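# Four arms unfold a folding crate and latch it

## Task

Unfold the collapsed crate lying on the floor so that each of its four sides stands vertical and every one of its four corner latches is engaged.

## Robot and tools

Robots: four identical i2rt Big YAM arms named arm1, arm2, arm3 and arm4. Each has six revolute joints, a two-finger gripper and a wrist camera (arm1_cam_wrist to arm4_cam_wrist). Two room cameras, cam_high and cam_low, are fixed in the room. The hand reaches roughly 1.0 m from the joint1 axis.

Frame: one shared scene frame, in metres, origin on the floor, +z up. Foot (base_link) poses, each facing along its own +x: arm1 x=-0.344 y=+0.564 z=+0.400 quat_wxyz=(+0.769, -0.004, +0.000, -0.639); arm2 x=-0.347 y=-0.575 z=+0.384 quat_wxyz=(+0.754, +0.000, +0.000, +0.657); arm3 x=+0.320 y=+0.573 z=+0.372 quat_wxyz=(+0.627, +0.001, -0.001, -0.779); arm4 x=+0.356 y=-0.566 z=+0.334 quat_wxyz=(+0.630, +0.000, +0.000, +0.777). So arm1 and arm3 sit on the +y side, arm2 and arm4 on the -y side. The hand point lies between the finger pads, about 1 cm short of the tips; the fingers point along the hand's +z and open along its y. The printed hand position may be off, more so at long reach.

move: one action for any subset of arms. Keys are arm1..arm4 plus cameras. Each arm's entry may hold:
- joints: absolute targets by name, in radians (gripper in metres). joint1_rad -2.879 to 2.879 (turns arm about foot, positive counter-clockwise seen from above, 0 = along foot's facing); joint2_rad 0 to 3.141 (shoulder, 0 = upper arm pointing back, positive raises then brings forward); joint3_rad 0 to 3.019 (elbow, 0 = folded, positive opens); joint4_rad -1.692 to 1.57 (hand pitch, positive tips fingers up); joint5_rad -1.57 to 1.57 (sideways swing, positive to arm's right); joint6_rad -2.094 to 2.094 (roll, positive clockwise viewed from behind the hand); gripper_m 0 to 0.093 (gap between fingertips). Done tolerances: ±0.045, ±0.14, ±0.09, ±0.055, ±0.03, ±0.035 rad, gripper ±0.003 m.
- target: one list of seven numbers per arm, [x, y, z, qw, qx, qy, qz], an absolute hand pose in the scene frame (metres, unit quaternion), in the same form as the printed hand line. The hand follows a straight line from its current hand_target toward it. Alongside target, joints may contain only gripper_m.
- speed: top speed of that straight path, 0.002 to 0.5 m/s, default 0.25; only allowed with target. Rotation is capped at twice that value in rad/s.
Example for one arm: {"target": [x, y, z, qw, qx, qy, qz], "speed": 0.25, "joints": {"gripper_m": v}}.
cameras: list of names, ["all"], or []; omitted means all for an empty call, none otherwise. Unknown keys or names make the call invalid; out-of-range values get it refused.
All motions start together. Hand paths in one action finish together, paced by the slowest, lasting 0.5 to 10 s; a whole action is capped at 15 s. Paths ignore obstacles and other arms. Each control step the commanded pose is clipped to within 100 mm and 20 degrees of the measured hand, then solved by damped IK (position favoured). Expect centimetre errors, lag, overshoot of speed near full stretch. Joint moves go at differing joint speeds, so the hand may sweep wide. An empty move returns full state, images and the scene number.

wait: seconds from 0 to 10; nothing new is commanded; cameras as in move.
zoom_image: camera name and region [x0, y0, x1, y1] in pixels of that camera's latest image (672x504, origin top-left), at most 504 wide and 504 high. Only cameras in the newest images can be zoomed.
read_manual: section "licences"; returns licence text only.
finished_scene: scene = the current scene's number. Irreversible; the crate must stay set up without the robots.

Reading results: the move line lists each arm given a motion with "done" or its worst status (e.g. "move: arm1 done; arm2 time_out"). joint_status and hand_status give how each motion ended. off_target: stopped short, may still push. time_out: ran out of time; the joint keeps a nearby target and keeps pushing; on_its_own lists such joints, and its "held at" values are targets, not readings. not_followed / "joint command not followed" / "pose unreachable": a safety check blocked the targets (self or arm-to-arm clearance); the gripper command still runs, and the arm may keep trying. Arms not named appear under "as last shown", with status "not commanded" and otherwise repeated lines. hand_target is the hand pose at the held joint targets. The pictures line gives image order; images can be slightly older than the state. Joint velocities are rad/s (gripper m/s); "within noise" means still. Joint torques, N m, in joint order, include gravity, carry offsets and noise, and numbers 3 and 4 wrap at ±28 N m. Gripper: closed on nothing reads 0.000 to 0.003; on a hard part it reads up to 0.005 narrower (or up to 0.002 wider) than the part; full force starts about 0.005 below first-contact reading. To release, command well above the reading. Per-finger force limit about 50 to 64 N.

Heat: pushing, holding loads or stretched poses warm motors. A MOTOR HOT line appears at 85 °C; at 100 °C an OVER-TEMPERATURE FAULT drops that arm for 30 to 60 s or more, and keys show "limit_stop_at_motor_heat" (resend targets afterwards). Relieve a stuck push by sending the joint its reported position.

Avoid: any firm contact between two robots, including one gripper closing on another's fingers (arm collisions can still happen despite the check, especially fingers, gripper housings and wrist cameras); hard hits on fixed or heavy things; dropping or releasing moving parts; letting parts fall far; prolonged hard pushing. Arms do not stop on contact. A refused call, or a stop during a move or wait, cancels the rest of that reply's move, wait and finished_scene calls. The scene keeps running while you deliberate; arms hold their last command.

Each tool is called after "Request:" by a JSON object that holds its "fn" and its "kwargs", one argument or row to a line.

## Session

Request:
{"fn": "move", "kwargs": {
  "cameras": ["cam_high","cam_low"]
}}

Request:
{"fn": "zoom_image", "kwargs": {
  "camera": "cam_high",
  "region": [230, 230, 440, 430]
}}

Request:
{"fn": "zoom_image", "kwargs": {
  "camera": "cam_low",
  "region": [210, 230, 490, 390]
}}

Scene clock: 0.00 s.
Joint torques (N m): no reading
Motor temperatures (°C): arm1=[27 28 28 26 23 23 25] | arm2=[23 24 24 24 27 26 24] | arm3=[26 24 26 23 26 23 27] | arm4=[24 26 26 29 26 25 26]
Heat: arm1: hottest joint2_rad 28 °C; arm2: hottest joint5_rad 27 °C; arm3: hottest gripper 27 °C; arm4: hottest joint4_rad 29 °C.
Joint velocities: within noise
arm1.joint_positions: joint1_rad=+0.789 joint2_rad=+0.425 joint3_rad=+1.402 joint4_rad=-1.276 joint5_rad=+0.217 joint6_rad=-0.687 gripper_m=+0.09396
arm1.joint_status: not commanded
arm1.hand: x=-0.2365 y=+0.4511 z=+0.9932 quat_wxyz=(-0.418, -0.026, -0.802, +0.426) (m; scene frame)
arm1.hand_target: x=-0.2404 y=+0.4538 z=+1.0017 quat_wxyz=(-0.426, -0.027, -0.795, +0.430) (m; scene frame)
arm1.hand_status: not commanded
arm2.joint_positions: joint1_rad=-0.187 joint2_rad=+0.448 joint3_rad=+1.696 joint4_rad=-1.263 joint5_rad=+0.249 joint6_rad=-0.242 gripper_m=+0.09396
arm2.joint_status: not commanded
arm2.hand: x=-0.2825 y=-0.5188 z=+1.0983 quat_wxyz=(-0.653, +0.415, -0.579, -0.258) (m; scene frame)
arm2.hand_target: x=-0.2830 y=-0.5203 z=+1.1047 quat_wxyz=(-0.657, +0.411, -0.575, -0.261) (m; scene frame)
arm2.hand_status: not commanded
arm3.joint_positions: joint1_rad=+0.868 joint2_rad=+0.482 joint3_rad=+1.633 joint4_rad=-1.455 joint5_rad=+0.267 joint6_rad=-0.464 gripper_m=+0.09396
arm3.joint_status: not commanded
arm3.hand: x=+0.3451 y=+0.4623 z=+1.0140 quat_wxyz=(-0.385, -0.257, -0.760, +0.456) (m; scene frame)
arm3.hand_target: x=+0.3424 y=+0.4658 z=+1.0199 quat_wxyz=(-0.391, -0.257, -0.755, +0.460) (m; scene frame)
arm3.hand_status: not commanded
arm4.joint_positions: joint1_rad=-0.127 joint2_rad=+0.568 joint3_rad=+1.615 joint4_rad=-1.161 joint5_rad=+0.181 joint6_rad=-0.762 gripper_m=+0.09396
arm4.joint_status: not commanded
arm4.hand: x=+0.3738 y=-0.3903 z=+1.0285 quat_wxyz=(-0.627, +0.673, -0.321, -0.224) (m; scene frame)
arm4.hand_target: x=+0.3742 y=-0.3960 z=+1.0355 quat_wxyz=(-0.633, +0.667, -0.319, -0.228) (m; scene frame)
arm4.hand_status: not commanded
pictures: cam_high, cam_low

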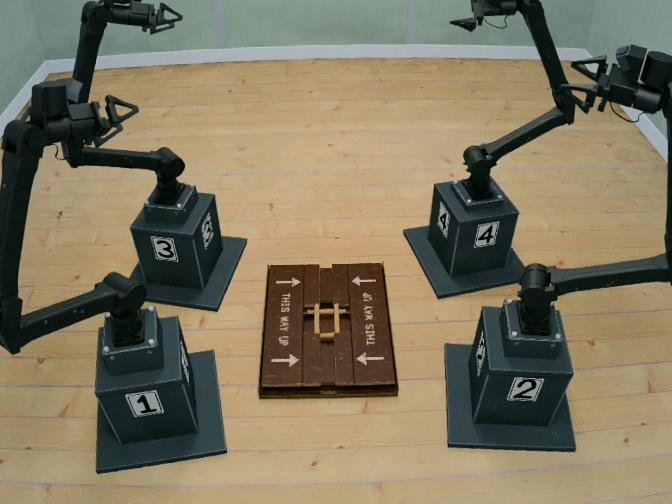

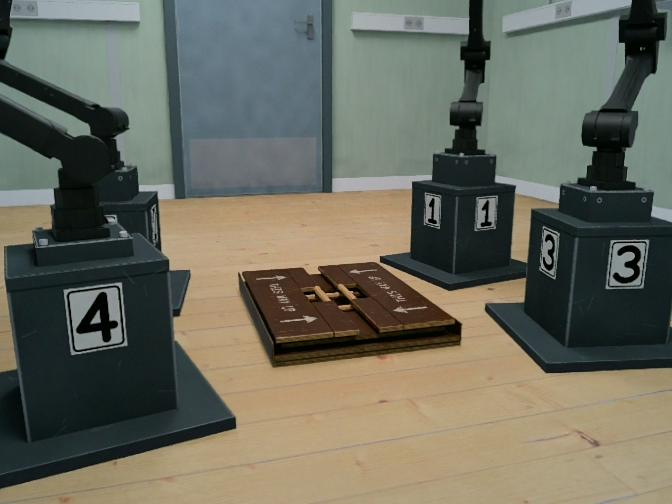

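Scaled by 2.400 from the camera's 672x504 image, which has a finer 960x720 frame.

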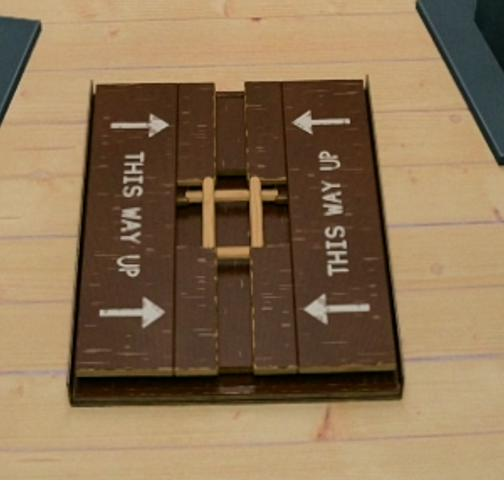

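Scaled by 1.800 from the camera's 672x504 image, which has a finer 960x720 frame.

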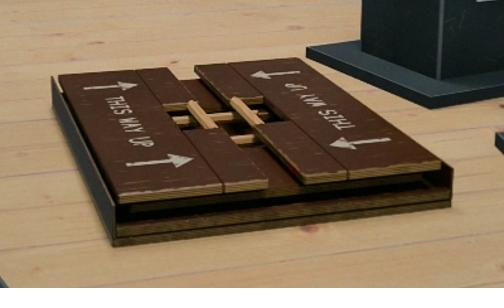

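Request:
{"fn": "move", "kwargs": {
  "arm1": {"joints":{"joint1_rad":0.3,"joint2_rad":1.7,"joint3_rad":1.25,"joint4_rad":-1.12,"joint5_rad":0,"joint6_rad":-0.9,"gripper_m":0.045}},
  "arm2": {"joints":{"joint1_rad":0.1,"joint2_rad":1.525,"joint3_rad":1.089,"joint4_rad":-1.134,"joint5_rad":0,"joint6_rad":-0.1,"gripper_m":0.045}},
  "arm3": {"joints":{"joint1_rad":0.1,"joint2_rad":1.525,"joint3_rad":1.089,"joint4_rad":-1.134,"joint5_rad":0,"joint6_rad":-0.1,"gripper_m":0.045}},
  "arm4": {"joints":{"joint1_rad":0.3,"joint2_rad":1.525,"joint3_rad":1.089,"joint4_rad":-1.134,"joint5_rad":0,"joint6_rad":-0.8,"gripper_m":0.045}}
}}

Request:
{"fn": "move", "kwargs": {
  "arm1": {"target":[-0.018,0.031,0.13,0.1736,0,0.9848,0],"speed":0.25,"joints":{"gripper_m":0.045}},
  "cameras": ["arm1_cam_wrist","cam_high"]
}}

Request:
{"fn": "zoom_image", "kwargs": {
  "camera": "arm1_cam_wrist",
  "region": [120, 0, 560, 400]
}}

Scene clock: 9.93 s.
Joint torques (N m): arm1=[-0.38 -17.26 7.88 0.85 0.02 0.02] | arm2=[0.73 -12.69 8.25 0.27 -0.11 0.07] | arm3=[-1.14 -9.82 6.56 0.65 0.03 0.17] | arm4=[2.02 -10.52 9.54 -0.24 -0.17 -0.1]
Motor temperatures (°C): arm1=[27 28 28 26 23 23 25] | arm2=[23 24 24 24 27 26 24] | arm3=[26 25 27 23 26 23 27] | arm4=[24 26 27 29 26 25 26]
Heat: arm1: hottest joint2_rad 28 °C; arm2: hottest joint5_rad 27 °C; arm3: hottest joint3_rad 27 °C; arm4: hottest joint4_rad 29 °C.
move: arm1 done; arm2 done; arm3 done; arm4 done
Joint velocities: within noise
arm1.joint_positions: joint1_rad=+0.313 joint2_rad=+1.706 joint3_rad=+1.247 joint4_rad=-1.124 joint5_rad=+0.010 joint6_rad=-0.888 gripper_m=+0.04507
arm1.joint_status: all done
arm1.hand: x=-0.1164 y=+0.1425 z=+0.4805 quat_wxyz=(+0.010, -0.092, -0.996, +0.001) (m; scene frame)
arm1.hand_target: x=-0.1168 y=+0.1393 z=+0.4792 quat_wxyz=(+0.009, -0.089, -0.996, +0.002) (m; scene frame)
arm1.hand_status: not commanded
arm2.joint_positions: joint1_rad=+0.099 joint2_rad=+1.527 joint3_rad=+1.062 joint4_rad=-1.133 joint5_rad=+0.002 joint6_rad=-0.108 gripper_m=+0.04513
arm2.joint_status: all done
arm2.hand: x=-0.3309 y=-0.1675 z=+0.4770 quat_wxyz=(+0.009, +0.732, -0.681, +0.010) (m; scene frame)
arm2.hand_target: x=-0.3348 y=-0.1569 z=+0.4825 quat_wxyz=(+0.003, +0.732, -0.681, +0.003) (m; scene frame)
arm2.hand_status: not commanded
arm3.joint_positions: joint1_rad=+0.097 joint2_rad=+1.518 joint3_rad=+1.090 joint4_rad=-1.139 joint5_rad=+0.011 joint6_rad=-0.099 gripper_m=+0.04513
arm3.joint_status: all done
arm3.hand: x=+0.2682 y=+0.1587 z=+0.4772 quat_wxyz=(+0.002, -0.714, -0.700, +0.004) (m; scene frame)
arm3.hand_target: x=+0.2670 y=+0.1589 z=+0.4689 quat_wxyz=(+0.006, -0.719, -0.695, -0.004) (m; scene frame)
arm3.hand_status: not commanded
arm4.joint_positions: joint1_rad=+0.293 joint2_rad=+1.519 joint3_rad=+1.081 joint4_rad=-1.131 joint5_rad=+0.010 joint6_rad=-0.783 gripper_m=+0.04507
arm4.joint_status: all done
arm4.hand: x=+0.1577 y=-0.2000 z=+0.4366 quat_wxyz=(-0.004, +0.990, -0.143, +0.003) (m; scene frame)
arm4.hand_target: x=+0.1561 y=-0.1989 z=+0.4323 quat_wxyz=(+0.002, +0.991, -0.133, +0.007) (m; scene frame)
arm4.hand_status: not commanded
pictures: none

Scene clock: 12.47 s.
Joint torques (N m): arm1=[-0.79 -23.59 6.87 1.01 -0.29 -0.04] | arm2=[0.73 -12.69 8.28 0.25 -0.11 0.06] | arm3=[-0.73 -9.93 6.67 0.62 0 0.13] | arm4=[1.9 -10.58 9.58 -0.24 -0.17 -0.09]
Motor temperatures (°C): arm1=[27 29 28 26 23 23 25] | arm2=[23 24 24 24 27 26 24] | arm3=[26 25 27 23 26 23 27] | arm4=[24 26 27 29 26 25 26]
Heat: arm1: hottest joint2_rad 29 °C; arm2: hottest joint5_rad 27 °C; arm3: hottest joint3_rad 27 °C; arm4: hottest joint4_rad 29 °C.
move: arm1 off_target
Joint velocities: within noise
arm1.joint_positions: joint1_rad=+0.292 joint2_rad=+2.538 joint3_rad=+1.517 joint4_rad=-0.414 joint5_rad=-0.316 joint6_rad=-1.055 gripper_m=+0.04507
arm1.joint_status: all done
arm1.hand: x=-0.0208 y=+0.0504 z=+0.1280 quat_wxyz=(-0.167, -0.008, -0.986, -0.013) (m; scene frame)
arm1.hand_target: x=-0.0192 y=+0.0357 z=+0.1284 quat_wxyz=(-0.173, -0.005, -0.985, -0.002) (m; scene frame)
arm1.hand_status: off_target (0.020 m and 1.9 deg from the pose sent, 0.381 m and 23.6 deg at the start)
arm2: as last shown
arm3.joint_positions: joint1_rad=+0.095 joint2_rad=+1.518 joint3_rad=+1.090 joint4_rad=-1.139 joint5_rad=+0.011 joint6_rad=-0.099 gripper_m=+0.04513
arm3.joint_status: not commanded
arm3.hand: x=+0.2676 y=+0.1588 z=+0.4772 quat_wxyz=(+0.002, -0.715, -0.699, +0.004) (m; scene frame)
arm3.hand_target: x=+0.2664 y=+0.1590 z=+0.4689 quat_wxyz=(+0.006, -0.719, -0.695, -0.004) (m; scene frame)
arm3.hand_status: not commanded
arm4.joint_positions: joint1_rad=+0.289 joint2_rad=+1.519 joint3_rad=+1.081 joint4_rad=-1.131 joint5_rad=+0.010 joint6_rad=-0.783 gripper_m=+0.04507
arm4.joint_status: not commanded
arm4.hand: x=+0.1594 y=-0.1990 z=+0.4366 quat_wxyz=(-0.004, +0.989, -0.145, +0.003) (m; scene frame)
arm4.hand_target: x=+0.1578 y=-0.1980 z=+0.4323 quat_wxyz=(+0.002, +0.991, -0.136, +0.007) (m; scene frame)
arm4.hand_status: not commanded
pictures: arm1_cam_wrist, cam_high

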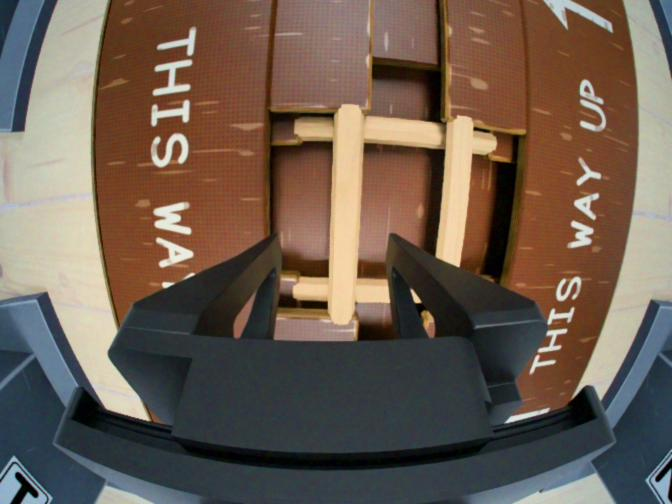

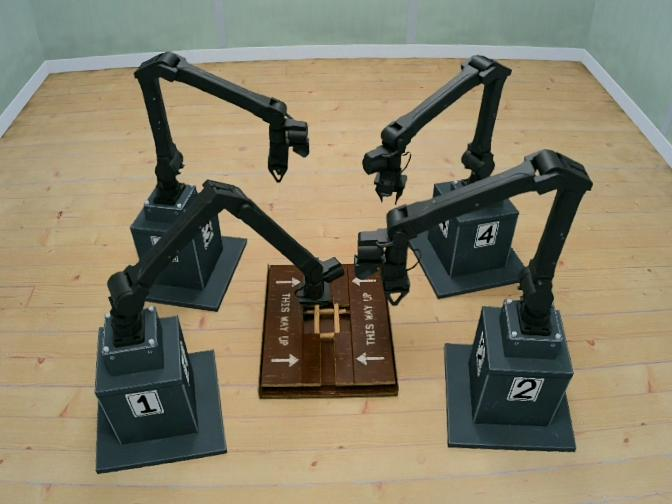

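Scaled by 1.145 from the camera's 672x504 image, which has a finer 960x720 frame.

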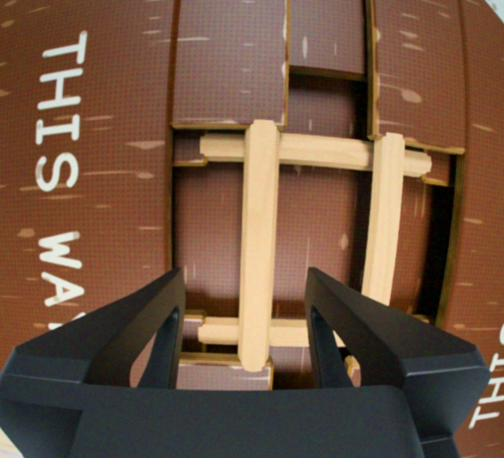

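Request:
{"fn": "move", "kwargs": {
  "arm1": {"target":[-0.019,0.029,0.036,0.1736,0,0.9848,0],"speed":0.12,"joints":{"gripper_m":0.045}},
  "cameras": ["arm1_cam_wrist"]
}}

Scene clock: 17.13 s.
Joint torques (N m): arm1=[-1.26 -24.35 6.32 1.25 -0.29 -0.07] | arm2=[0.79 -12.63 8.25 0.24 -0.11 0.07] | arm3=[-0.91 -9.88 6.63 0.54 0 0.17] | arm4=[1.9 -10.64 9.58 -0.23 -0.17 -0.1]
Motor temperatures (°C): arm1=[27 29 29 26 23 23 25] | arm2=[23 25 25 24 27 26 24] | arm3=[26 25 27 23 26 23 27] | arm4=[24 26 27 29 26 25 26]
Heat: arm1: hottest joint2_rad 29 °C; arm2: hottest joint5_rad 27 °C; arm3: hottest joint3_rad 27 °C; arm4: hottest joint4_rad 29 °C.
move: arm1 off_target
Joint velocities: within noise
arm1.joint_positions: joint1_rad=+0.289 joint2_rad=+2.749 joint3_rad=+1.674 joint4_rad=-0.354 joint5_rad=-0.316 joint6_rad=-1.067 gripper_m=+0.04507
arm1.joint_status: all done
arm1.hand: x=-0.0191 y=+0.0414 z=+0.0405 quat_wxyz=(-0.168, -0.003, -0.986, -0.009) (m; scene frame)
arm1.hand_target: x=-0.0193 y=+0.0294 z=+0.0366 quat_wxyz=(-0.174, +0.000, -0.985, +0.001) (m; scene frame)
arm1.hand_status: off_target (0.013 m and 1.3 deg from the pose sent, 0.094 m and 1.9 deg at the start)
arm2, arm3, arm4: as last shown
pictures: arm1_cam_wrist

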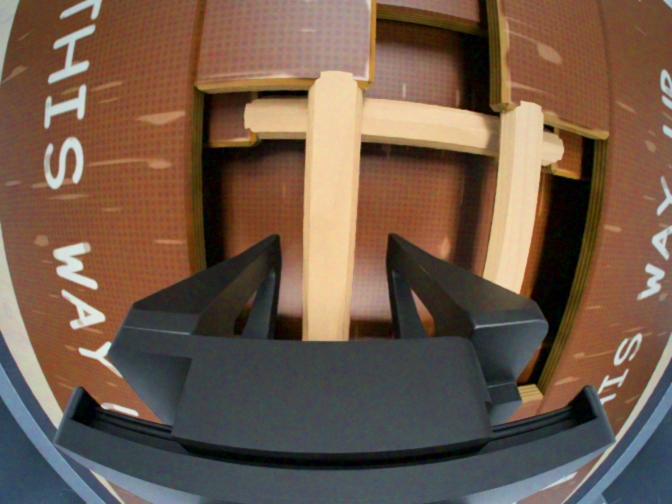

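Request:
{"fn": "move", "kwargs": {
  "arm1": {"target":[-0.019,0.028,0.031,0.1736,0,0.9848,0],"speed":0.08}
}}

Request:
{"fn": "move", "kwargs": {
  "arm1": {"joints":{"gripper_m":0.012}}
}}

Request:
{"fn": "move", "kwargs": {
  "arm1": {"target":[-0.019,0.045,0.125,0.1736,0,0.9848,0],"speed":0.1,"joints":{"gripper_m":0.012}}
}}

Request:
{"fn": "move", "kwargs": {
  "arm1": {"target":[-0.019,0.085,0.187,0.1736,0,0.9848,0],"speed":0.1,"joints":{"gripper_m":0.012}},
  "cameras": ["arm1_cam_wrist","cam_high"]
}}

Scene clock: 20.10 s.
Joint torques (N m): arm1=[-0.97 -23.82 6.64 1.17 -0.27 -0.02] | arm2=[0.73 -12.57 8.28 0.25 -0.11 0.06] | arm3=[-0.85 -10.17 6.53 0.59 0 0.14] | arm4=[1.9 -10.64 9.58 -0.24 -0.17 -0.09]
Motor temperatures (°C): arm1=[27 29 29 26 23 23 25] | arm2=[23 25 25 24 27 26 24] | arm3=[26 25 28 23 26 23 27] | arm4=[24 26 28 29 26 25 26]
Heat: arm1: hottest joint2_rad 29 °C; arm2: hottest joint5_rad 27 °C; arm3: hottest joint3_rad 28 °C; arm4: hottest joint4_rad 29 °C.
move: arm1 off_target
Joint velocities: within noise
arm1.joint_positions: joint1_rad=+0.289 joint2_rad=+2.757 joint3_rad=+1.686 joint4_rad=-0.354 joint5_rad=-0.316 joint6_rad=-1.069 gripper_m=+0.04507
arm1.joint_status: not commanded
arm1.hand: x=-0.0176 y=+0.0385 z=+0.0386 quat_wxyz=(-0.169, -0.002, -0.986, -0.007) (m; scene frame)
arm1.hand_target: x=-0.0190 y=+0.0283 z=+0.0317 quat_wxyz=(-0.174, +0.000, -0.985, +0.000) (m; scene frame)
arm1.hand_status: off_target (0.013 m and 1.0 deg from the pose sent, 0.016 m and 1.3 deg at the start)
arm2, arm3, arm4: as last shown
pictures: none

Scene clock: 20.80 s.
Joint torques (N m): arm1=[-1.08 -24.41 6.54 1.29 0.11 -0.22] | arm2=[0.73 -12.63 8.28 0.24 -0.11 0.06] | arm3=[-0.73 -9.64 6.5 0.66 -0.04 0.14] | arm4=[1.85 -10.58 9.58 -0.24 -0.17 -0.1]
Motor temperatures (°C): arm1=[27 30 29 26 23 23 25] | arm2=[23 25 25 24 27 26 24] | arm3=[26 25 28 23 26 23 27] | arm4=[24 26 28 29 26 25 26]
Heat: arm1: hottest joint2_rad 30 °C; arm2: hottest joint5_rad 27 °C; arm3: hottest joint3_rad 28 °C; arm4: hottest joint4_rad 29 °C.
move: arm1 off_target
Joint velocities: within noise
arm1.joint_positions: joint1_rad=+0.289 joint2_rad=+2.761 joint3_rad=+1.686 joint4_rad=-0.361 joint5_rad=-0.332 joint6_rad=-1.044 gripper_m=+0.01726
arm1.joint_status: gripper_m off_target (ended at +0.01729, target +0.01200)
arm1.hand: x=-0.0169 y=+0.0432 z=+0.0365 quat_wxyz=(-0.174, -0.014, -0.984, -0.018) (m; scene frame)
arm1.hand_target: x=-0.0182 y=+0.0294 z=+0.0315 quat_wxyz=(-0.176, +0.000, -0.984, -0.002) (m; scene frame)
arm1.hand_status: not commanded
arm2, arm3, arm4: as last shown
pictures: none

Scene clock: 22.33 s.
Joint torques (N m): arm1=[-0.67 -29.92 3.58 -0.47 0.12 -0.24] | arm2=[0.79 -12.63 8.28 0.24 -0.11 0.06] | arm3=[-0.91 -9.99 6.71 0.59 -0.03 0.17] | arm4=[1.85 -10.64 9.58 -0.24 -0.17 -0.09]
Motor temperatures (°C): arm1=[27 30 29 26 23 23 25] | arm2=[23 25 25 24 27 26 24] | arm3=[26 25 28 23 26 23 27] | arm4=[24 26 28 29 26 25 26]
Heat: arm1: hottest joint2_rad 30 °C; arm2: hottest joint5_rad 27 °C; arm3: hottest joint3_rad 28 °C; arm4: hottest joint4_rad 29 °C.
move: arm1 off_target
Joint velocities: within noise
arm1.joint_positions: joint1_rad=+0.297 joint2_rad=+2.599 joint3_rad=+1.534 joint4_rad=-0.341 joint5_rad=-0.320 joint6_rad=-1.032 gripper_m=+0.01658
arm1.joint_status: gripper_m off_target (ended at +0.01657, target +0.01200)
arm1.hand: x=-0.0174 y=+0.0509 z=+0.0989 quat_wxyz=(-0.176, -0.015, -0.984, -0.004) (m; scene frame)
arm1.hand_target: x=-0.0181 y=+0.0420 z=+0.1238 quat_wxyz=(-0.174, +0.001, -0.985, +0.005) (m; scene frame)
arm1.hand_status: off_target (0.027 m and 1.7 deg from the pose sent, 0.088 m and 2.6 deg at the start)
arm2, arm3, arm4: as last shown
pictures: none

Scene clock: 23.70 s.
Joint torques (N m): arm1=[-0.44 -28.98 2.84 -0.66 -0.1 -0.2] | arm2=[0.67 -12.63 8.25 0.27 -0.11 0.07] | arm3=[-1.03 -9.82 6.45 0.57 0.01 0.13] | arm4=[1.9 -10.58 9.59 -0.24 -0.17 -0.09]
Motor temperatures (°C): arm1=[27 30 29 26 23 23 25] | arm2=[23 25 25 24 27 26 24] | arm3=[26 25 28 23 26 23 27] | arm4=[24 26 28 29 26 25 26]
Heat: arm1: hottest joint2_rad 30 °C; arm2: hottest joint5_rad 27 °C; arm3: hottest joint3_rad 28 °C; arm4: hottest joint4_rad 29 °C.
move: arm1 off_target
Joint velocities: within noise
arm1.joint_positions: joint1_rad=+0.327 joint2_rad=+2.418 joint3_rad=+1.353 joint4_rad=-0.328 joint5_rad=-0.309 joint6_rad=-1.002 gripper_m=+0.01664
arm1.joint_status: gripper_m off_target (ended at +0.01665, target +0.01200)
arm1.hand: x=-0.0166 y=+0.0848 z=+0.1611 quat_wxyz=(-0.174, -0.014, -0.985, -0.001) (m; scene frame)
arm1.hand_target: x=-0.0189 y=+0.0836 z=+0.1860 quat_wxyz=(-0.173, -0.001, -0.985, +0.002) (m; scene frame)
arm1.hand_status: off_target (0.026 m and 1.6 deg from the pose sent, 0.094 m and 1.7 deg at the start)
arm2, arm3, arm4: as last shown
pictures: arm1_cam_wrist, cam_high

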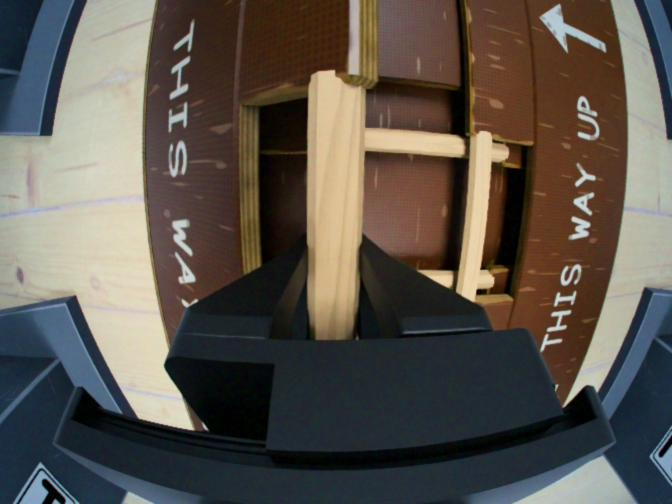

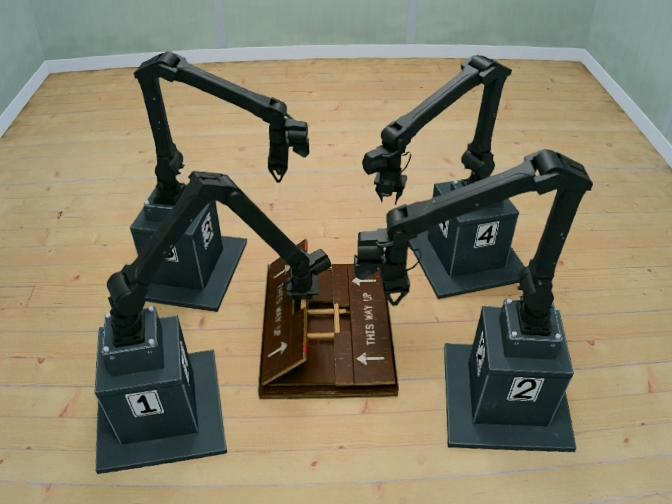

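Request:
{"fn": "move", "kwargs": {
  "arm1": {"target":[-0.019,0.15,0.238,0.1736,0,0.9848,0],"speed":0.1,"joints":{"gripper_m":0.012}},
  "arm4": {"target":[0.03,-0.07,0.3,0,0.9848,0,-0.1736],"speed":0.3,"joints":{"gripper_m":0.045}}
}}

Request:
{"fn": "move", "kwargs": {
  "arm1": {"target":[-0.019,0.215,0.25,0.1736,0,0.9848,0],"speed":0.08,"joints":{"gripper_m":0.012}},
  "arm4": {"target":[-0.035,-0.015,0.14,0,0.9848,0,-0.1736],"speed":0.25,"joints":{"gripper_m":0.045}},
  "cameras": ["arm1_cam_wrist","arm4_cam_wrist","cam_high"]
}}

Scene clock: 27.33 s.
Joint torques (N m): arm1=[-0.5 -26.93 2.7 -0.21 0.11 -0.21] | arm2=[0.73 -12.63 8.27 0.25 -0.11 0.06] | arm3=[-1.26 -9.82 6.57 0.65 0.01 0.11] | arm4=[1.49 -16.85 11.15 0.53 -0.45 -0.1]
Motor temperatures (°C): arm1=[27 30 29 26 23 23 25] | arm2=[23 25 25 24 27 26 24] | arm3=[26 25 28 23 26 23 27] | arm4=[24 26 28 29 26 25 26]
Heat: arm1: hottest joint2_rad 30 °C; arm2: hottest joint5_rad 27 °C; arm3: hottest joint3_rad 28 °C; arm4: hottest joint4_rad 29 °C.
move: arm1 off_target; arm4 off_target
Joint velocities: within noise
arm1.joint_positions: joint1_rad=+0.395 joint2_rad=+2.226 joint3_rad=+1.129 joint4_rad=-0.295 joint5_rad=-0.305 joint6_rad=-0.934 gripper_m=+0.01667
arm1.joint_status: gripper_m off_target (ended at +0.01666, target +0.01200)
arm1.hand: x=-0.0153 y=+0.1536 z=+0.2137 quat_wxyz=(-0.172, -0.014, -0.985, -0.011) (m; scene frame)
arm1.hand_target: x=-0.0190 y=+0.1497 z=+0.2369 quat_wxyz=(-0.173, +0.000, -0.985, +0.000) (m; scene frame)
arm1.hand_status: off_target (0.025 m and 2.1 deg from the pose sent, 0.101 m and 1.6 deg at the start)
arm2, arm3: as last shown
arm4.joint_positions: joint1_rad=+0.289 joint2_rad=+2.010 joint3_rad=+1.314 joint4_rad=-0.729 joint5_rad=-0.302 joint6_rad=-1.025 gripper_m=+0.04507
arm4.joint_status: all done
arm4.hand: x=+0.0381 y=-0.0873 z=+0.2964 quat_wxyz=(+0.012, +0.986, -0.013, -0.166) (m; scene frame)
arm4.hand_target: x=+0.0316 y=-0.0710 z=+0.2985 quat_wxyz=(-0.001, +0.985, -0.005, -0.173) (m; scene frame)
arm4.hand_status: off_target (0.019 m and 2.2 deg from the pose sent, 0.228 m and 26.3 deg at the start)
pictures: none

Scene clock: 29.17 s.
Joint torques (N m): arm1=[0.26 -24.76 1.07 -0.9 -0.41 -0.11] | arm2=[0.73 -12.69 8.25 0.25 -0.11 0.06] | arm3=[-0.91 -9.47 6.53 0.59 0 0.15] | arm4=[1.85 -20.66 10.15 0.23 -0.24 0.28]
Motor temperatures (°C): arm1=[27 30 29 26 23 23 25] | arm2=[23 25 25 24 27 26 24] | arm3=[26 25 28 23 26 23 27] | arm4=[24 27 28 29 26 25 26]
Heat: arm1: hottest joint2_rad 30 °C; arm2: hottest joint5_rad 27 °C; arm3: hottest joint3_rad 28 °C; arm4: hottest joint4_rad 29 °C.
move: arm1 off_target; arm4 off_target
Joint velocities: within noise
arm1.joint_positions: joint1_rad=+0.461 joint2_rad=+2.133 joint3_rad=+0.968 joint4_rad=-0.175 joint5_rad=-0.276 joint6_rad=-0.868 gripper_m=+0.01687
arm1.joint_status: gripper_m off_target (ended at +0.01687, target +0.01200)
arm1.hand: x=-0.0145 y=+0.2023 z=+0.2290 quat_wxyz=(-0.175, -0.012, -0.984, +0.007) (m; scene frame)
arm1.hand_target: x=-0.0192 y=+0.2136 z=+0.2487 quat_wxyz=(-0.174, +0.000, -0.985, +0.001) (m; scene frame)
arm1.hand_status: off_target (0.025 m and 1.6 deg from the pose sent, 0.071 m and 2.1 deg at the start)
arm2.joint_positions: joint1_rad=+0.099 joint2_rad=+1.527 joint3_rad=+1.062 joint4_rad=-1.133 joint5_rad=+0.002 joint6_rad=-0.108 gripper_m=+0.04513
arm2.joint_status: not commanded
arm2.hand: x=-0.3309 y=-0.1675 z=+0.4770 quat_wxyz=(+0.009, +0.732, -0.681, +0.010) (m; scene frame)
arm2.hand_target: x=-0.3348 y=-0.1569 z=+0.4825 quat_wxyz=(+0.003, +0.732, -0.681, +0.003) (m; scene frame)
arm2.hand_status: not commanded
arm3: as last shown
arm4.joint_positions: joint1_rad=+0.332 joint2_rad=+2.441 joint3_rad=+1.638 joint4_rad=-0.591 joint5_rad=-0.300 joint6_rad=-1.021 gripper_m=+0.04507
arm4.joint_status: all done
arm4.hand: x=-0.0282 y=-0.0240 z=+0.1458 quat_wxyz=(+0.002, +0.985, +0.008, -0.173) (m; scene frame)
arm4.hand_target: x=-0.0357 y=-0.0170 z=+0.1399 quat_wxyz=(+0.000, +0.985, +0.003, -0.174) (m; scene frame)
arm4.hand_status: off_target (0.013 m and 1.0 deg from the pose sent, 0.187 m and 2.2 deg at the start)
pictures: arm1_cam_wrist, arm4_cam_wrist, cam_high

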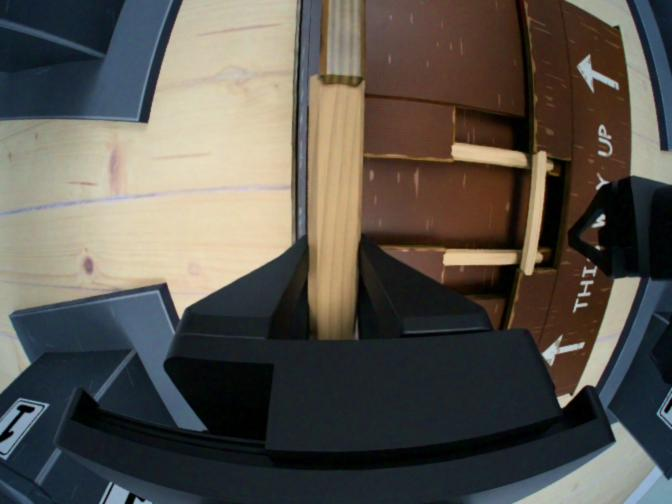

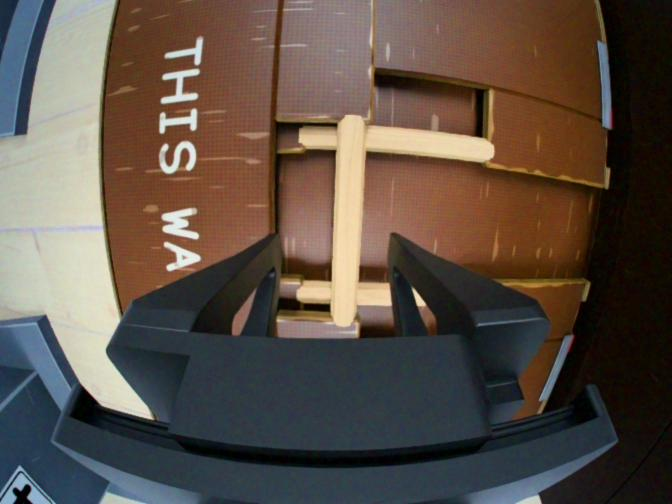

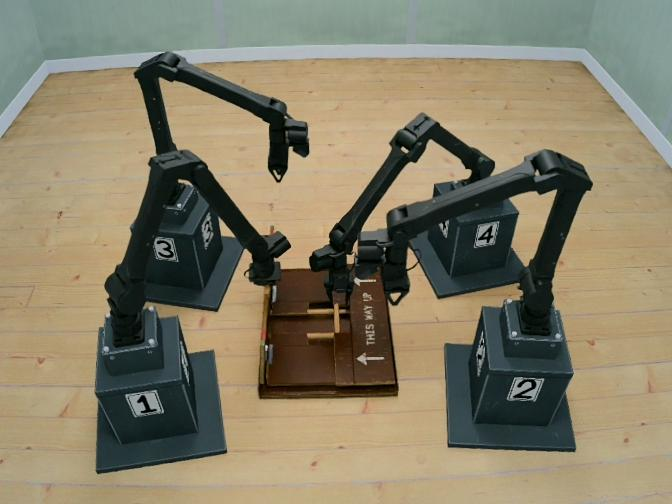

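Request:
{"fn": "move", "kwargs": {
  "arm1": {"target":[-0.019,0.238,0.245,0.1736,0,0.9848,0],"speed":0.06,"joints":{"gripper_m":0.012}},
  "arm4": {"target":[-0.035,-0.011,0.043,0,0.9848,0,-0.1736],"speed":0.12,"joints":{"gripper_m":0.045}},
  "cameras": ["arm4_cam_wrist"]
}}

Scene clock: 32.13 s.
Joint torques (N m): arm1=[0.79 -23.59 0.58 -0.58 -0.68 -0.01] | arm2=[0.79 -12.57 8.27 0.24 -0.11 0.06] | arm3=[-1.08 -10.23 6.5 0.55 -0.01 0.14] | arm4=[1.73 -21.48 9.28 0.69 -0.28 0.27]
Motor temperatures (°C): arm1=[27 30 29 26 23 23 25] | arm2=[23 25 25 24 27 26 24] | arm3=[26 25 28 23 26 23 27] | arm4=[24 27 28 29 26 25 26]
Heat: arm1: hottest joint2_rad 30 °C; arm2: hottest joint5_rad 27 °C; arm3: hottest joint3_rad 28 °C; arm4: hottest joint4_rad 29 °C.
move: arm1 off_target; arm4 off_target
Joint velocities: within noise
arm1.joint_positions: joint1_rad=+0.485 joint2_rad=+2.113 joint3_rad=+0.919 joint4_rad=-0.123 joint5_rad=-0.263 joint6_rad=-0.844 gripper_m=+0.01696
arm1.joint_status: gripper_m off_target (ended at +0.01696, target +0.01200)
arm1.hand: x=-0.0139 y=+0.2175 z=+0.2306 quat_wxyz=(-0.178, -0.011, -0.984, +0.015) (m; scene frame)
arm1.hand_target: x=-0.0194 y=+0.2365 z=+0.2435 quat_wxyz=(-0.174, -0.001, -0.985, +0.000) (m; scene frame)
arm1.hand_status: off_target (0.026 m and 2.2 deg from the pose sent, 0.039 m and 1.6 deg at the start)
arm2: as last shown
arm3.joint_positions: joint1_rad=+0.095 joint2_rad=+1.518 joint3_rad=+1.090 joint4_rad=-1.139 joint5_rad=+0.011 joint6_rad=-0.099 gripper_m=+0.04513
arm3.joint_status: not commanded
arm3.hand: x=+0.2676 y=+0.1588 z=+0.4772 quat_wxyz=(+0.002, -0.715, -0.699, +0.004) (m; scene frame)
arm3.hand_target: x=+0.2664 y=+0.1590 z=+0.4689 quat_wxyz=(+0.006, -0.719, -0.695, -0.004) (m; scene frame)
arm3.hand_status: not commanded
arm4.joint_positions: joint1_rad=+0.329 joint2_rad=+2.645 joint3_rad=+1.751 joint4_rad=-0.509 joint5_rad=-0.300 joint6_rad=-1.021 gripper_m=+0.04507
arm4.joint_status: all done
arm4.hand: x=-0.0286 y=-0.0194 z=+0.0510 quat_wxyz=(+0.006, +0.985, +0.006, -0.170) (m; scene frame)
arm4.hand_target: x=-0.0324 y=-0.0112 z=+0.0431 quat_wxyz=(+0.000, +0.985, -0.002, -0.174) (m; scene frame)
arm4.hand_status: off_target (0.013 m and 1.0 deg from the pose sent, 0.104 m and 1.0 deg at the start)
pictures: arm4_cam_wrist

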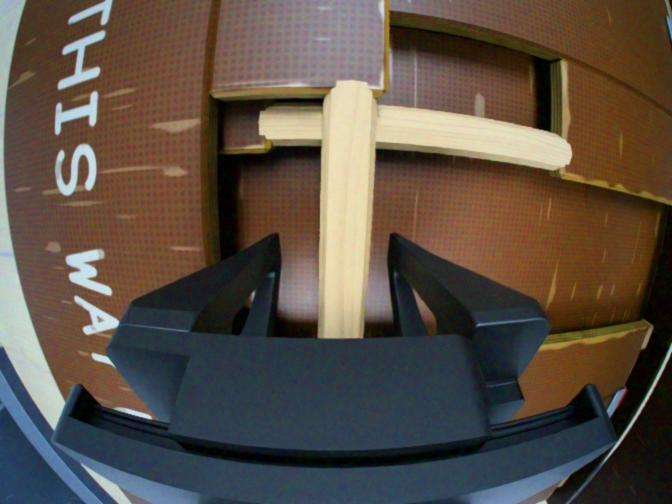

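Request:
{"fn": "move", "kwargs": {
  "arm4": {"target":[-0.035,-0.008,0.039,0,0.9848,0,-0.1736],"speed":0.08},
  "arm1": {"target":[-0.022,0.25,0.24,0.1736,0,0.9848,0],"speed":0.06,"joints":{"gripper_m":0.012}}
}}

Request:
{"fn": "move", "kwargs": {
  "arm4": {"joints":{"gripper_m":0.012}}
}}

Request:
{"fn": "move", "kwargs": {
  "arm4": {"target":[-0.035,-0.026,0.135,0,0.9848,0,-0.1736],"speed":0.1,"joints":{"gripper_m":0.012}}
}}

Request:
{"fn": "move", "kwargs": {
  "arm4": {"target":[-0.035,-0.064,0.20,0,0.9848,0,-0.1736],"speed":0.1,"joints":{"gripper_m":0.012}},
  "cameras": ["arm4_cam_wrist","cam_high"]
}}

Scene clock: 35.83 s.
Joint torques (N m): arm1=[1.61 -22.07 -0.03 -0.65 -0.64 0.07] | arm2=[0.73 -12.57 8.27 0.24 -0.11 0.06] | arm3=[-0.56 -9.88 6.56 0.53 0 0.14] | arm4=[1.73 -20.95 9.65 0.46 -0.28 0.24]
Motor temperatures (°C): arm1=[27 31 29 26 23 23 26] | arm2=[23 25 25 24 27 26 24] | arm3=[26 25 28 23 26 23 27] | arm4=[24 27 28 29 26 25 26]
Heat: arm1: hottest joint2_rad 31 °C; arm2: hottest joint5_rad 27 °C; arm3: hottest joint3_rad 28 °C; arm4: hottest joint4_rad 29 °C.
move: arm1 off_target; arm4 off_target
Joint velocities: within noise
arm1.joint_positions: joint1_rad=+0.493 joint2_rad=+2.106 joint3_rad=+0.894 joint4_rad=-0.086 joint5_rad=-0.260 joint6_rad=-0.836 gripper_m=+0.01699
arm1.joint_status: gripper_m off_target (ended at +0.01699, target +0.01200)
arm1.hand: x=-0.0142 y=+0.2228 z=+0.2306 quat_wxyz=(-0.182, -0.010, -0.983, +0.022) (m; scene frame)
arm1.hand_target: x=-0.0242 y=+0.2470 z=+0.2386 quat_wxyz=(-0.173, -0.003, -0.985, +0.001) (m; scene frame)
arm1.hand_status: off_target (0.030 m and 2.9 deg from the pose sent, 0.035 m and 2.2 deg at the start)
arm2, arm3: as last shown
arm4.joint_positions: joint1_rad=+0.329 joint2_rad=+2.653 joint3_rad=+1.768 joint4_rad=-0.509 joint5_rad=-0.300 joint6_rad=-1.021 gripper_m=+0.04507
arm4.joint_status: not commanded
arm4.hand: x=-0.0316 y=-0.0144 z=+0.0508 quat_wxyz=(+0.002, +0.985, +0.006, -0.173) (m; scene frame)
arm4.hand_target: x=-0.0344 y=-0.0087 z=+0.0396 quat_wxyz=(+0.000, +0.985, +0.000, -0.174) (m; scene frame)
arm4.hand_status: off_target (0.014 m and 0.8 deg from the pose sent, 0.018 m and 1.0 deg at the start)
pictures: none

Scene clock: 36.53 s.
Joint torques (N m): arm1=[0.44 -22.53 -0.08 -0.61 -0.64 0.01] | arm2=[0.79 -12.69 8.28 0.25 -0.11 0.06] | arm3=[-0.85 -9.99 6.42 0.68 0.01 0.13] | arm4=[1.79 -21.13 9.65 0.58 -0.24 0.06]
Motor temperatures (°C): arm1=[27 31 29 26 23 23 26] | arm2=[23 25 25 24 27 26 24] | arm3=[26 25 28 23 26 23 27] | arm4=[24 27 28 29 26 25 26]
Heat: arm1: hottest joint2_rad 31 °C; arm2: hottest joint5_rad 27 °C; arm3: hottest joint3_rad 28 °C; arm4: hottest joint4_rad 29 °C.
move: arm4 off_target
Joint velocities: within noise
arm1, arm2, arm3: as last shown
arm4.joint_positions: joint1_rad=+0.329 joint2_rad=+2.654 joint3_rad=+1.768 joint4_rad=-0.512 joint5_rad=-0.302 joint6_rad=-1.001 gripper_m=+0.01701
arm4.joint_status: gripper_m off_target (ended at +0.01704, target +0.01200)
arm4.hand: x=-0.0311 y=-0.0157 z=+0.0497 quat_wxyz=(+0.006, +0.985, -0.004, -0.172) (m; scene frame)
arm4.hand_target: x=-0.0342 y=-0.0092 z=+0.0388 quat_wxyz=(+0.001, +0.985, -0.001, -0.174) (m; scene frame)
arm4.hand_status: not commanded
pictures: none

Scene clock: 38.17 s.
Joint torques (N m): arm1=[0.97 -22.18 -0.23 -0.65 -0.64 0.02] | arm2=[0.73 -12.63 8.28 0.24 -0.11 0.06] | arm3=[-1.03 -10.46 6.56 0.58 -0.03 0.17] | arm4=[2.43 -26.7 6.02 -0.94 -0.54 0.05]
Motor temperatures (°C): arm1=[27 31 28 26 23 23 26] | arm2=[23 25 25 24 27 26 24] | arm3=[26 25 29 23 26 23 27] | arm4=[24 27 28 29 26 25 26]
Heat: arm1: hottest joint2_rad 31 °C; arm2: hottest joint5_rad 27 °C; arm3: hottest joint3_rad 29 °C; arm4: hottest joint4_rad 29 °C.
move: arm4 off_target
Joint velocities: within noise
arm1, arm2, arm3: as last shown
arm4.joint_positions: joint1_rad=+0.338 joint2_rad=+2.507 joint3_rad=+1.659 joint4_rad=-0.528 joint5_rad=-0.289 joint6_rad=-0.989 gripper_m=+0.01660
arm4.joint_status: gripper_m off_target (ended at +0.01660, target +0.01200)
arm4.hand: x=-0.0321 y=-0.0221 z=+0.1121 quat_wxyz=(-0.005, +0.985, -0.004, -0.173) (m; scene frame)
arm4.hand_target: x=-0.0388 y=-0.0240 z=+0.1352 quat_wxyz=(-0.004, +0.984, +0.003, -0.176) (m; scene frame)
arm4.hand_status: off_target (0.023 m and 0.7 deg from the pose sent, 0.086 m and 0.8 deg at the start)
pictures: none

Scene clock: 39.57 s.
Joint torques (N m): arm1=[1.08 -21.89 -0.13 -0.62 -0.61 0.03] | arm2=[0.73 -12.63 8.27 0.27 -0.11 0.06] | arm3=[-1.14 -10.46 6.61 0.58 -0.01 0.13] | arm4=[2.43 -26.17 5.65 -1.89 -0.77 0.19]
Motor temperatures (°C): arm1=[27 31 28 26 23 23 26] | arm2=[23 25 25 24 27 26 24] | arm3=[26 25 29 23 26 23 27] | arm4=[24 27 28 29 26 25 26]
Heat: arm1: hottest joint2_rad 31 °C; arm2: hottest joint5_rad 27 °C; arm3: hottest joint3_rad 29 °C; arm4: hottest joint4_rad 29 °C.
move: arm4 off_target
Joint velocities: within noise
arm1, arm2, arm3: as last shown
arm4.joint_positions: joint1_rad=+0.366 joint2_rad=+2.334 joint3_rad=+1.506 joint4_rad=-0.528 joint5_rad=-0.276 joint6_rad=-0.967 gripper_m=+0.01670
arm4.joint_status: gripper_m off_target (ended at +0.01670, target +0.01200)
arm4.hand: x=-0.0320 y=-0.0518 z=+0.1746 quat_wxyz=(-0.013, +0.985, +0.000, -0.173) (m; scene frame)
arm4.hand_target: x=-0.0346 y=-0.0618 z=+0.1988 quat_wxyz=(-0.001, +0.985, -0.001, -0.173) (m; scene frame)
arm4.hand_status: off_target (0.028 m and 1.5 deg from the pose sent, 0.097 m and 0.7 deg at the start)
pictures: arm4_cam_wrist, cam_high

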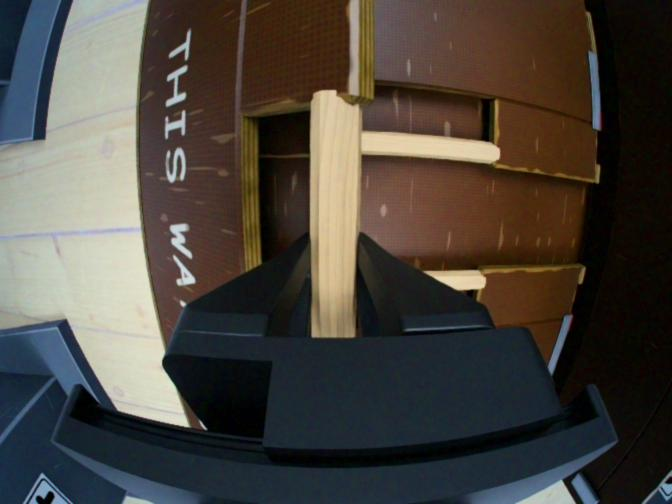

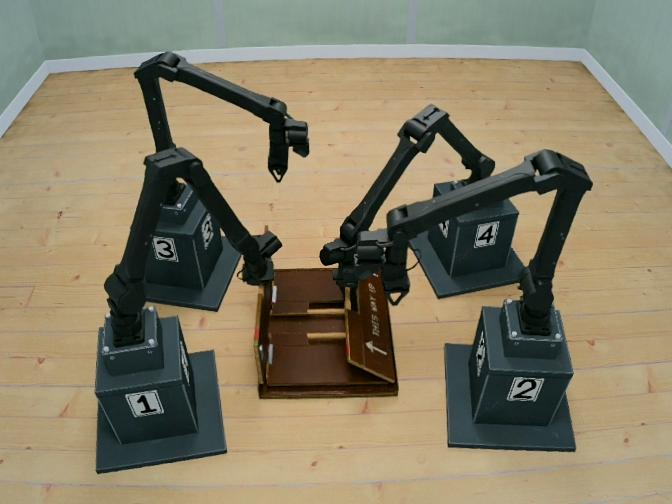

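Request:
{"fn": "move", "kwargs": {
  "arm1": {"target":[-0.022,0.24,0.238,0.1736,0,0.9848,0],"speed":0.06,"joints":{"gripper_m":0.012}},
  "arm4": {"target":[-0.035,-0.126,0.245,0,0.9848,0,-0.1736],"speed":0.1,"joints":{"gripper_m":0.012}}
}}

Request:
{"fn": "move", "kwargs": {
  "arm3": {"target":[0.13,0.04,0.44,0,0.7071,0.7071,0],"speed":0.2,"joints":{"gripper_m":0.045}},
  "arm4": {"target":[-0.035,-0.19,0.264,0,0.9848,0,-0.1736],"speed":0.1,"joints":{"gripper_m":0.012}}
}}

Request:
{"fn": "move", "kwargs": {
  "arm3": {"target":[0.023,-0.008,0.15,0,0.7071,0.7071,0],"speed":0.2,"joints":{"gripper_m":0.045}},
  "arm4": {"target":[-0.035,-0.23,0.264,0,0.9848,0,-0.1736],"speed":0.07,"joints":{"gripper_m":0.012}},
  "cameras": ["arm3_cam_wrist","cam_high"]
}}

Scene clock: 43.40 s.
Joint torques (N m): arm1=[-0.26 -21.36 1.5 -1.44 -0.79 -0.06] | arm2=[0.73 -12.63 8.27 0.25 -0.11 0.07] | arm3=[-0.79 -9.7 6.61 0.69 0.02 0.12] | arm4=[2.43 -22.18 5.81 -0.47 -0.53 0.17]
Motor temperatures (°C): arm1=[27 31 28 26 23 23 26] | arm2=[23 25 26 24 27 26 24] | arm3=[26 25 29 23 26 23 27] | arm4=[24 28 28 29 26 25 26]
Heat: arm1: hottest joint2_rad 31 °C; arm2: hottest joint5_rad 27 °C; arm3: hottest joint3_rad 29 °C; arm4: hottest joint4_rad 29 °C.
move: arm1 off_target; arm4 off_target
Joint velocities: within noise
arm1.joint_positions: joint1_rad=+0.493 joint2_rad=+2.106 joint3_rad=+0.896 joint4_rad=-0.086 joint5_rad=-0.260 joint6_rad=-0.836 gripper_m=+0.01699
arm1.joint_status: gripper_m off_target (ended at +0.01699, target +0.01200)
arm1.hand: x=-0.0136 y=+0.2221 z=+0.2309 quat_wxyz=(-0.183, -0.010, -0.983, +0.023) (m; scene frame)
arm1.hand_target: x=-0.0213 y=+0.2391 z=+0.2376 quat_wxyz=(-0.174, +0.000, -0.985, +0.001) (m; scene frame)
arm1.hand_status: off_target (0.021 m and 3.0 deg from the pose sent, 0.020 m and 2.9 deg at the start)
arm2, arm3: as last shown
arm4.joint_positions: joint1_rad=+0.428 joint2_rad=+2.134 joint3_rad=+1.310 joint4_rad=-0.528 joint5_rad=-0.270 joint6_rad=-0.903 gripper_m=+0.01635
arm4.joint_status: gripper_m off_target (ended at +0.01635, target +0.01200)
arm4.hand: x=-0.0334 y=-0.1164 z=+0.2323 quat_wxyz=(-0.005, +0.985, -0.001, -0.172) (m; scene frame)
arm4.hand_target: x=-0.0349 y=-0.1246 z=+0.2451 quat_wxyz=(-0.001, +0.985, +0.000, -0.173) (m; scene frame)
arm4.hand_status: off_target (0.016 m and 0.6 deg from the pose sent, 0.102 m and 1.5 deg at the start)
pictures: none

Scene clock: 45.23 s.
Joint torques (N m): arm1=[-0.21 -21.48 1.7 -1.43 -0.77 -0.09] | arm2=[0.73 -12.69 8.27 0.25 -0.11 0.06] | arm3=[-1.61 -14.27 10.52 -0.13 -0.06 -0.03] | arm4=[2.96 -20.66 5.03 -0.84 -0.9 0.28]
Motor temperatures (°C): arm1=[27 31 28 26 23 23 26] | arm2=[23 25 26 24 27 26 24] | arm3=[26 25 29 23 26 23 27] | arm4=[24 28 28 29 27 25 27]
Heat: arm1: hottest joint2_rad 31 °C; arm2: hottest joint5_rad 27 °C; arm3: hottest joint3_rad 29 °C; arm4: hottest joint4_rad 29 °C.
move: arm3 off_target; arm4 off_target
Joint velocities: within noise
arm1, arm2: as last shown
arm3.joint_positions: joint1_rad=-0.118 joint2_rad=+1.881 joint3_rad=+1.463 joint4_rad=-1.159 joint5_rad=+0.002 joint6_rad=-0.333 gripper_m=+0.04513
arm3.joint_status: all done
arm3.hand: x=+0.1396 y=+0.0546 z=+0.4381 quat_wxyz=(+0.001, -0.707, -0.707, -0.004) (m; scene frame)
arm3.hand_target: x=+0.1309 y=+0.0409 z=+0.4394 quat_wxyz=(-0.002, -0.707, -0.707, +0.000) (m; scene frame)
arm3.hand_status: off_target (0.018 m and 0.5 deg from the pose sent, 0.186 m and 1.3 deg at the start)
arm4.joint_positions: joint1_rad=+0.499 joint2_rad=+2.012 joint3_rad=+1.145 joint4_rad=-0.454 joint5_rad=-0.240 joint6_rad=-0.838 gripper_m=+0.01627
arm4.joint_status: gripper_m off_target (ended at +0.01628, target +0.01200)
arm4.hand: x=-0.0340 y=-0.1727 z=+0.2520 quat_wxyz=(-0.015, +0.985, +0.002, -0.171) (m; scene frame)
arm4.hand_target: x=-0.0348 y=-0.1891 z=+0.2635 quat_wxyz=(-0.001, +0.985, +0.002, -0.173) (m; scene frame)
arm4.hand_status: off_target (0.021 m and 1.7 deg from the pose sent, 0.080 m and 0.6 deg at the start)
pictures: none

Scene clock: 47.77 s.
Joint torques (N m): arm1=[-0.03 -21.54 1.48 -1.33 -0.77 -0.12] | arm2=[0.79 -12.63 8.27 0.25 -0.11 0.06] | arm3=[-1.32 -18.43 8.03 0.42 0.05 -0.01] | arm4=[4.25 -20.01 3.74 -1.18 -1.13 0.44]
Motor temperatures (°C): arm1=[27 31 28 26 23 23 26] | arm2=[23 25 26 24 27 26 24] | arm3=[26 25 29 23 26 23 27] | arm4=[24 28 28 29 27 25 27]
Heat: arm1: hottest joint2_rad 31 °C; arm2: hottest joint5_rad 27 °C; arm3: hottest joint3_rad 29 °C; arm4: hottest joint4_rad 29 °C.
move: arm3 off_target; arm4 off_target
Joint velocities: within noise
arm1: as last shown
arm2.joint_positions: joint1_rad=+0.099 joint2_rad=+1.527 joint3_rad=+1.062 joint4_rad=-1.133 joint5_rad=+0.002 joint6_rad=-0.108 gripper_m=+0.04513
arm2.joint_status: not commanded
arm2.hand: x=-0.3309 y=-0.1675 z=+0.4770 quat_wxyz=(+0.009, +0.732, -0.681, +0.010) (m; scene frame)
arm2.hand_target: x=-0.3348 y=-0.1569 z=+0.4825 quat_wxyz=(+0.003, +0.732, -0.681, +0.003) (m; scene frame)
arm2.hand_status: not commanded
arm3.joint_positions: joint1_rad=-0.248 joint2_rad=+2.507 joint3_rad=+1.740 joint4_rad=-0.814 joint5_rad=+0.002 joint6_rad=-0.464 gripper_m=+0.04513
arm3.joint_status: all done
arm3.hand: x=+0.0341 y=+0.0019 z=+0.1579 quat_wxyz=(+0.001, -0.707, -0.707, -0.006) (m; scene frame)
arm3.hand_target: x=+0.0243 y=-0.0041 z=+0.1495 quat_wxyz=(-0.001, -0.708, -0.707, -0.001) (m; scene frame)
arm3.hand_status: off_target (0.017 m and 0.7 deg from the pose sent, 0.317 m and 0.5 deg at the start)
arm4.joint_positions: joint1_rad=+0.537 joint2_rad=+1.966 joint3_rad=+1.064 joint4_rad=-0.385 joint5_rad=-0.220 joint6_rad=-0.800 gripper_m=+0.01634
arm4.joint_status: gripper_m off_target (ended at +0.01634, target +0.01200)
arm4.hand: x=-0.0348 y=-0.1981 z=+0.2548 quat_wxyz=(-0.027, +0.984, +0.003, -0.176) (m; scene frame)
arm4.hand_target: x=-0.0354 y=-0.2278 z=+0.2630 quat_wxyz=(-0.002, +0.985, +0.003, -0.173) (m; scene frame)
arm4.hand_status: off_target (0.033 m and 3.2 deg from the pose sent, 0.059 m and 1.7 deg at the start)
pictures: arm3_cam_wrist, cam_high

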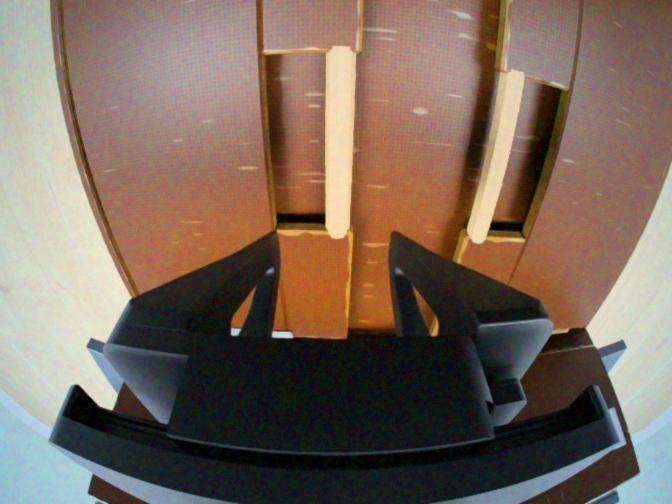

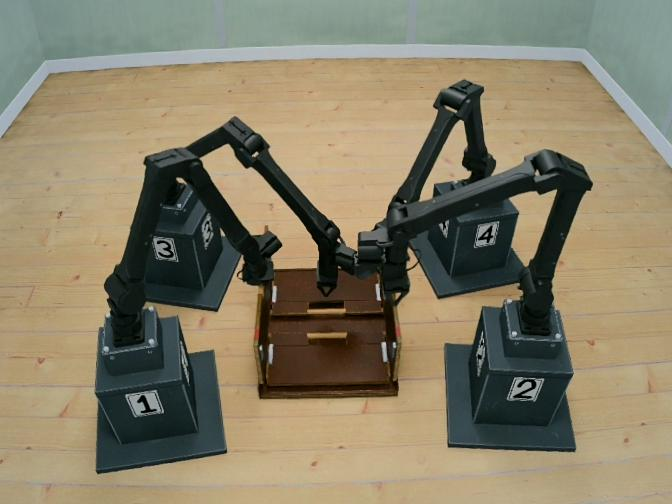

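Request:
{"fn": "move", "kwargs": {
  "arm3": {"target":[0.021,-0.002,0.026,0,0.7071,0.7071,0],"speed":0.14,"joints":{"gripper_m":0.045}},
  "arm4": {"target":[-0.035,-0.225,0.26,0,0.9848,0,-0.1736],"speed":0.07,"joints":{"gripper_m":0.012}},
  "cameras": ["arm3_cam_wrist"]
}}

Scene clock: 51.33 s.
Joint torques (N m): arm1=[0.09 -21.54 1.73 -1.25 -0.81 -0.11] | arm2=[0.79 -12.57 8.27 0.25 -0.11 0.07] | arm3=[-1.73 -18.67 7.09 0.58 0.13 -0.03] | arm4=[3.72 -18.96 4.42 -1.1 -1.21 0.43]
Motor temperatures (°C): arm1=[27 32 28 26 24 23 26] | arm2=[23 25 26 24 27 26 24] | arm3=[26 26 29 23 26 23 27] | arm4=[24 28 28 29 27 25 27]
Heat: arm1: hottest joint2_rad 32 °C; arm2: hottest joint5_rad 27 °C; arm3: hottest joint3_rad 29 °C; arm4: hottest joint4_rad 29 °C.
move: arm3 off_target; arm4 off_target
Joint velocities: within noise
arm1, arm2: as last shown
arm3.joint_positions: joint1_rad=-0.250 joint2_rad=+2.759 joint3_rad=+1.886 joint4_rad=-0.704 joint5_rad=+0.002 joint6_rad=-0.471 gripper_m=+0.04513
arm3.joint_status: all done
arm3.hand: x=+0.0322 y=-0.0003 z=+0.0390 quat_wxyz=(+0.001, -0.705, -0.709, -0.003) (m; scene frame)
arm3.hand_target: x=+0.0219 y=-0.0012 z=+0.0268 quat_wxyz=(+0.000, -0.707, -0.707, +0.001) (m; scene frame)
arm3.hand_status: off_target (0.017 m and 0.5 deg from the pose sent, 0.133 m and 0.7 deg at the start)
arm4.joint_positions: joint1_rad=+0.537 joint2_rad=+1.966 joint3_rad=+1.064 joint4_rad=-0.385 joint5_rad=-0.220 joint6_rad=-0.800 gripper_m=+0.01634
arm4.joint_status: gripper_m off_target (ended at +0.01634, target +0.01200)
arm4.hand: x=-0.0348 y=-0.1981 z=+0.2548 quat_wxyz=(-0.027, +0.984, +0.003, -0.176) (m; scene frame)
arm4.hand_target: x=-0.0349 y=-0.2239 z=+0.2594 quat_wxyz=(+0.000, +0.985, +0.000, -0.173) (m; scene frame)
arm4.hand_status: off_target (0.027 m and 3.2 deg from the pose sent, 0.027 m and 3.2 deg at the start)
pictures: arm3_cam_wrist

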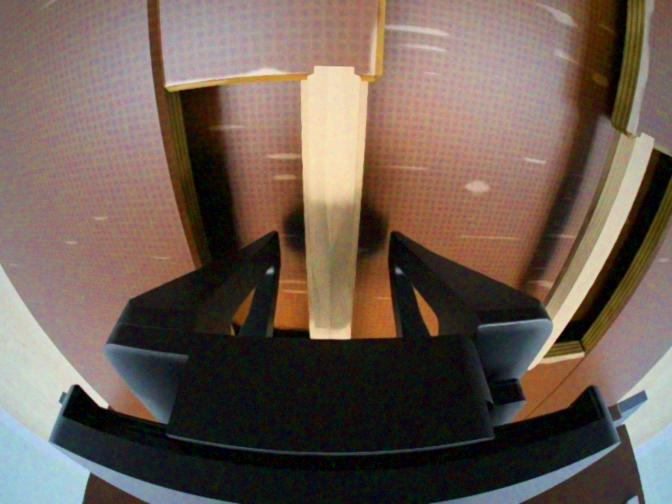

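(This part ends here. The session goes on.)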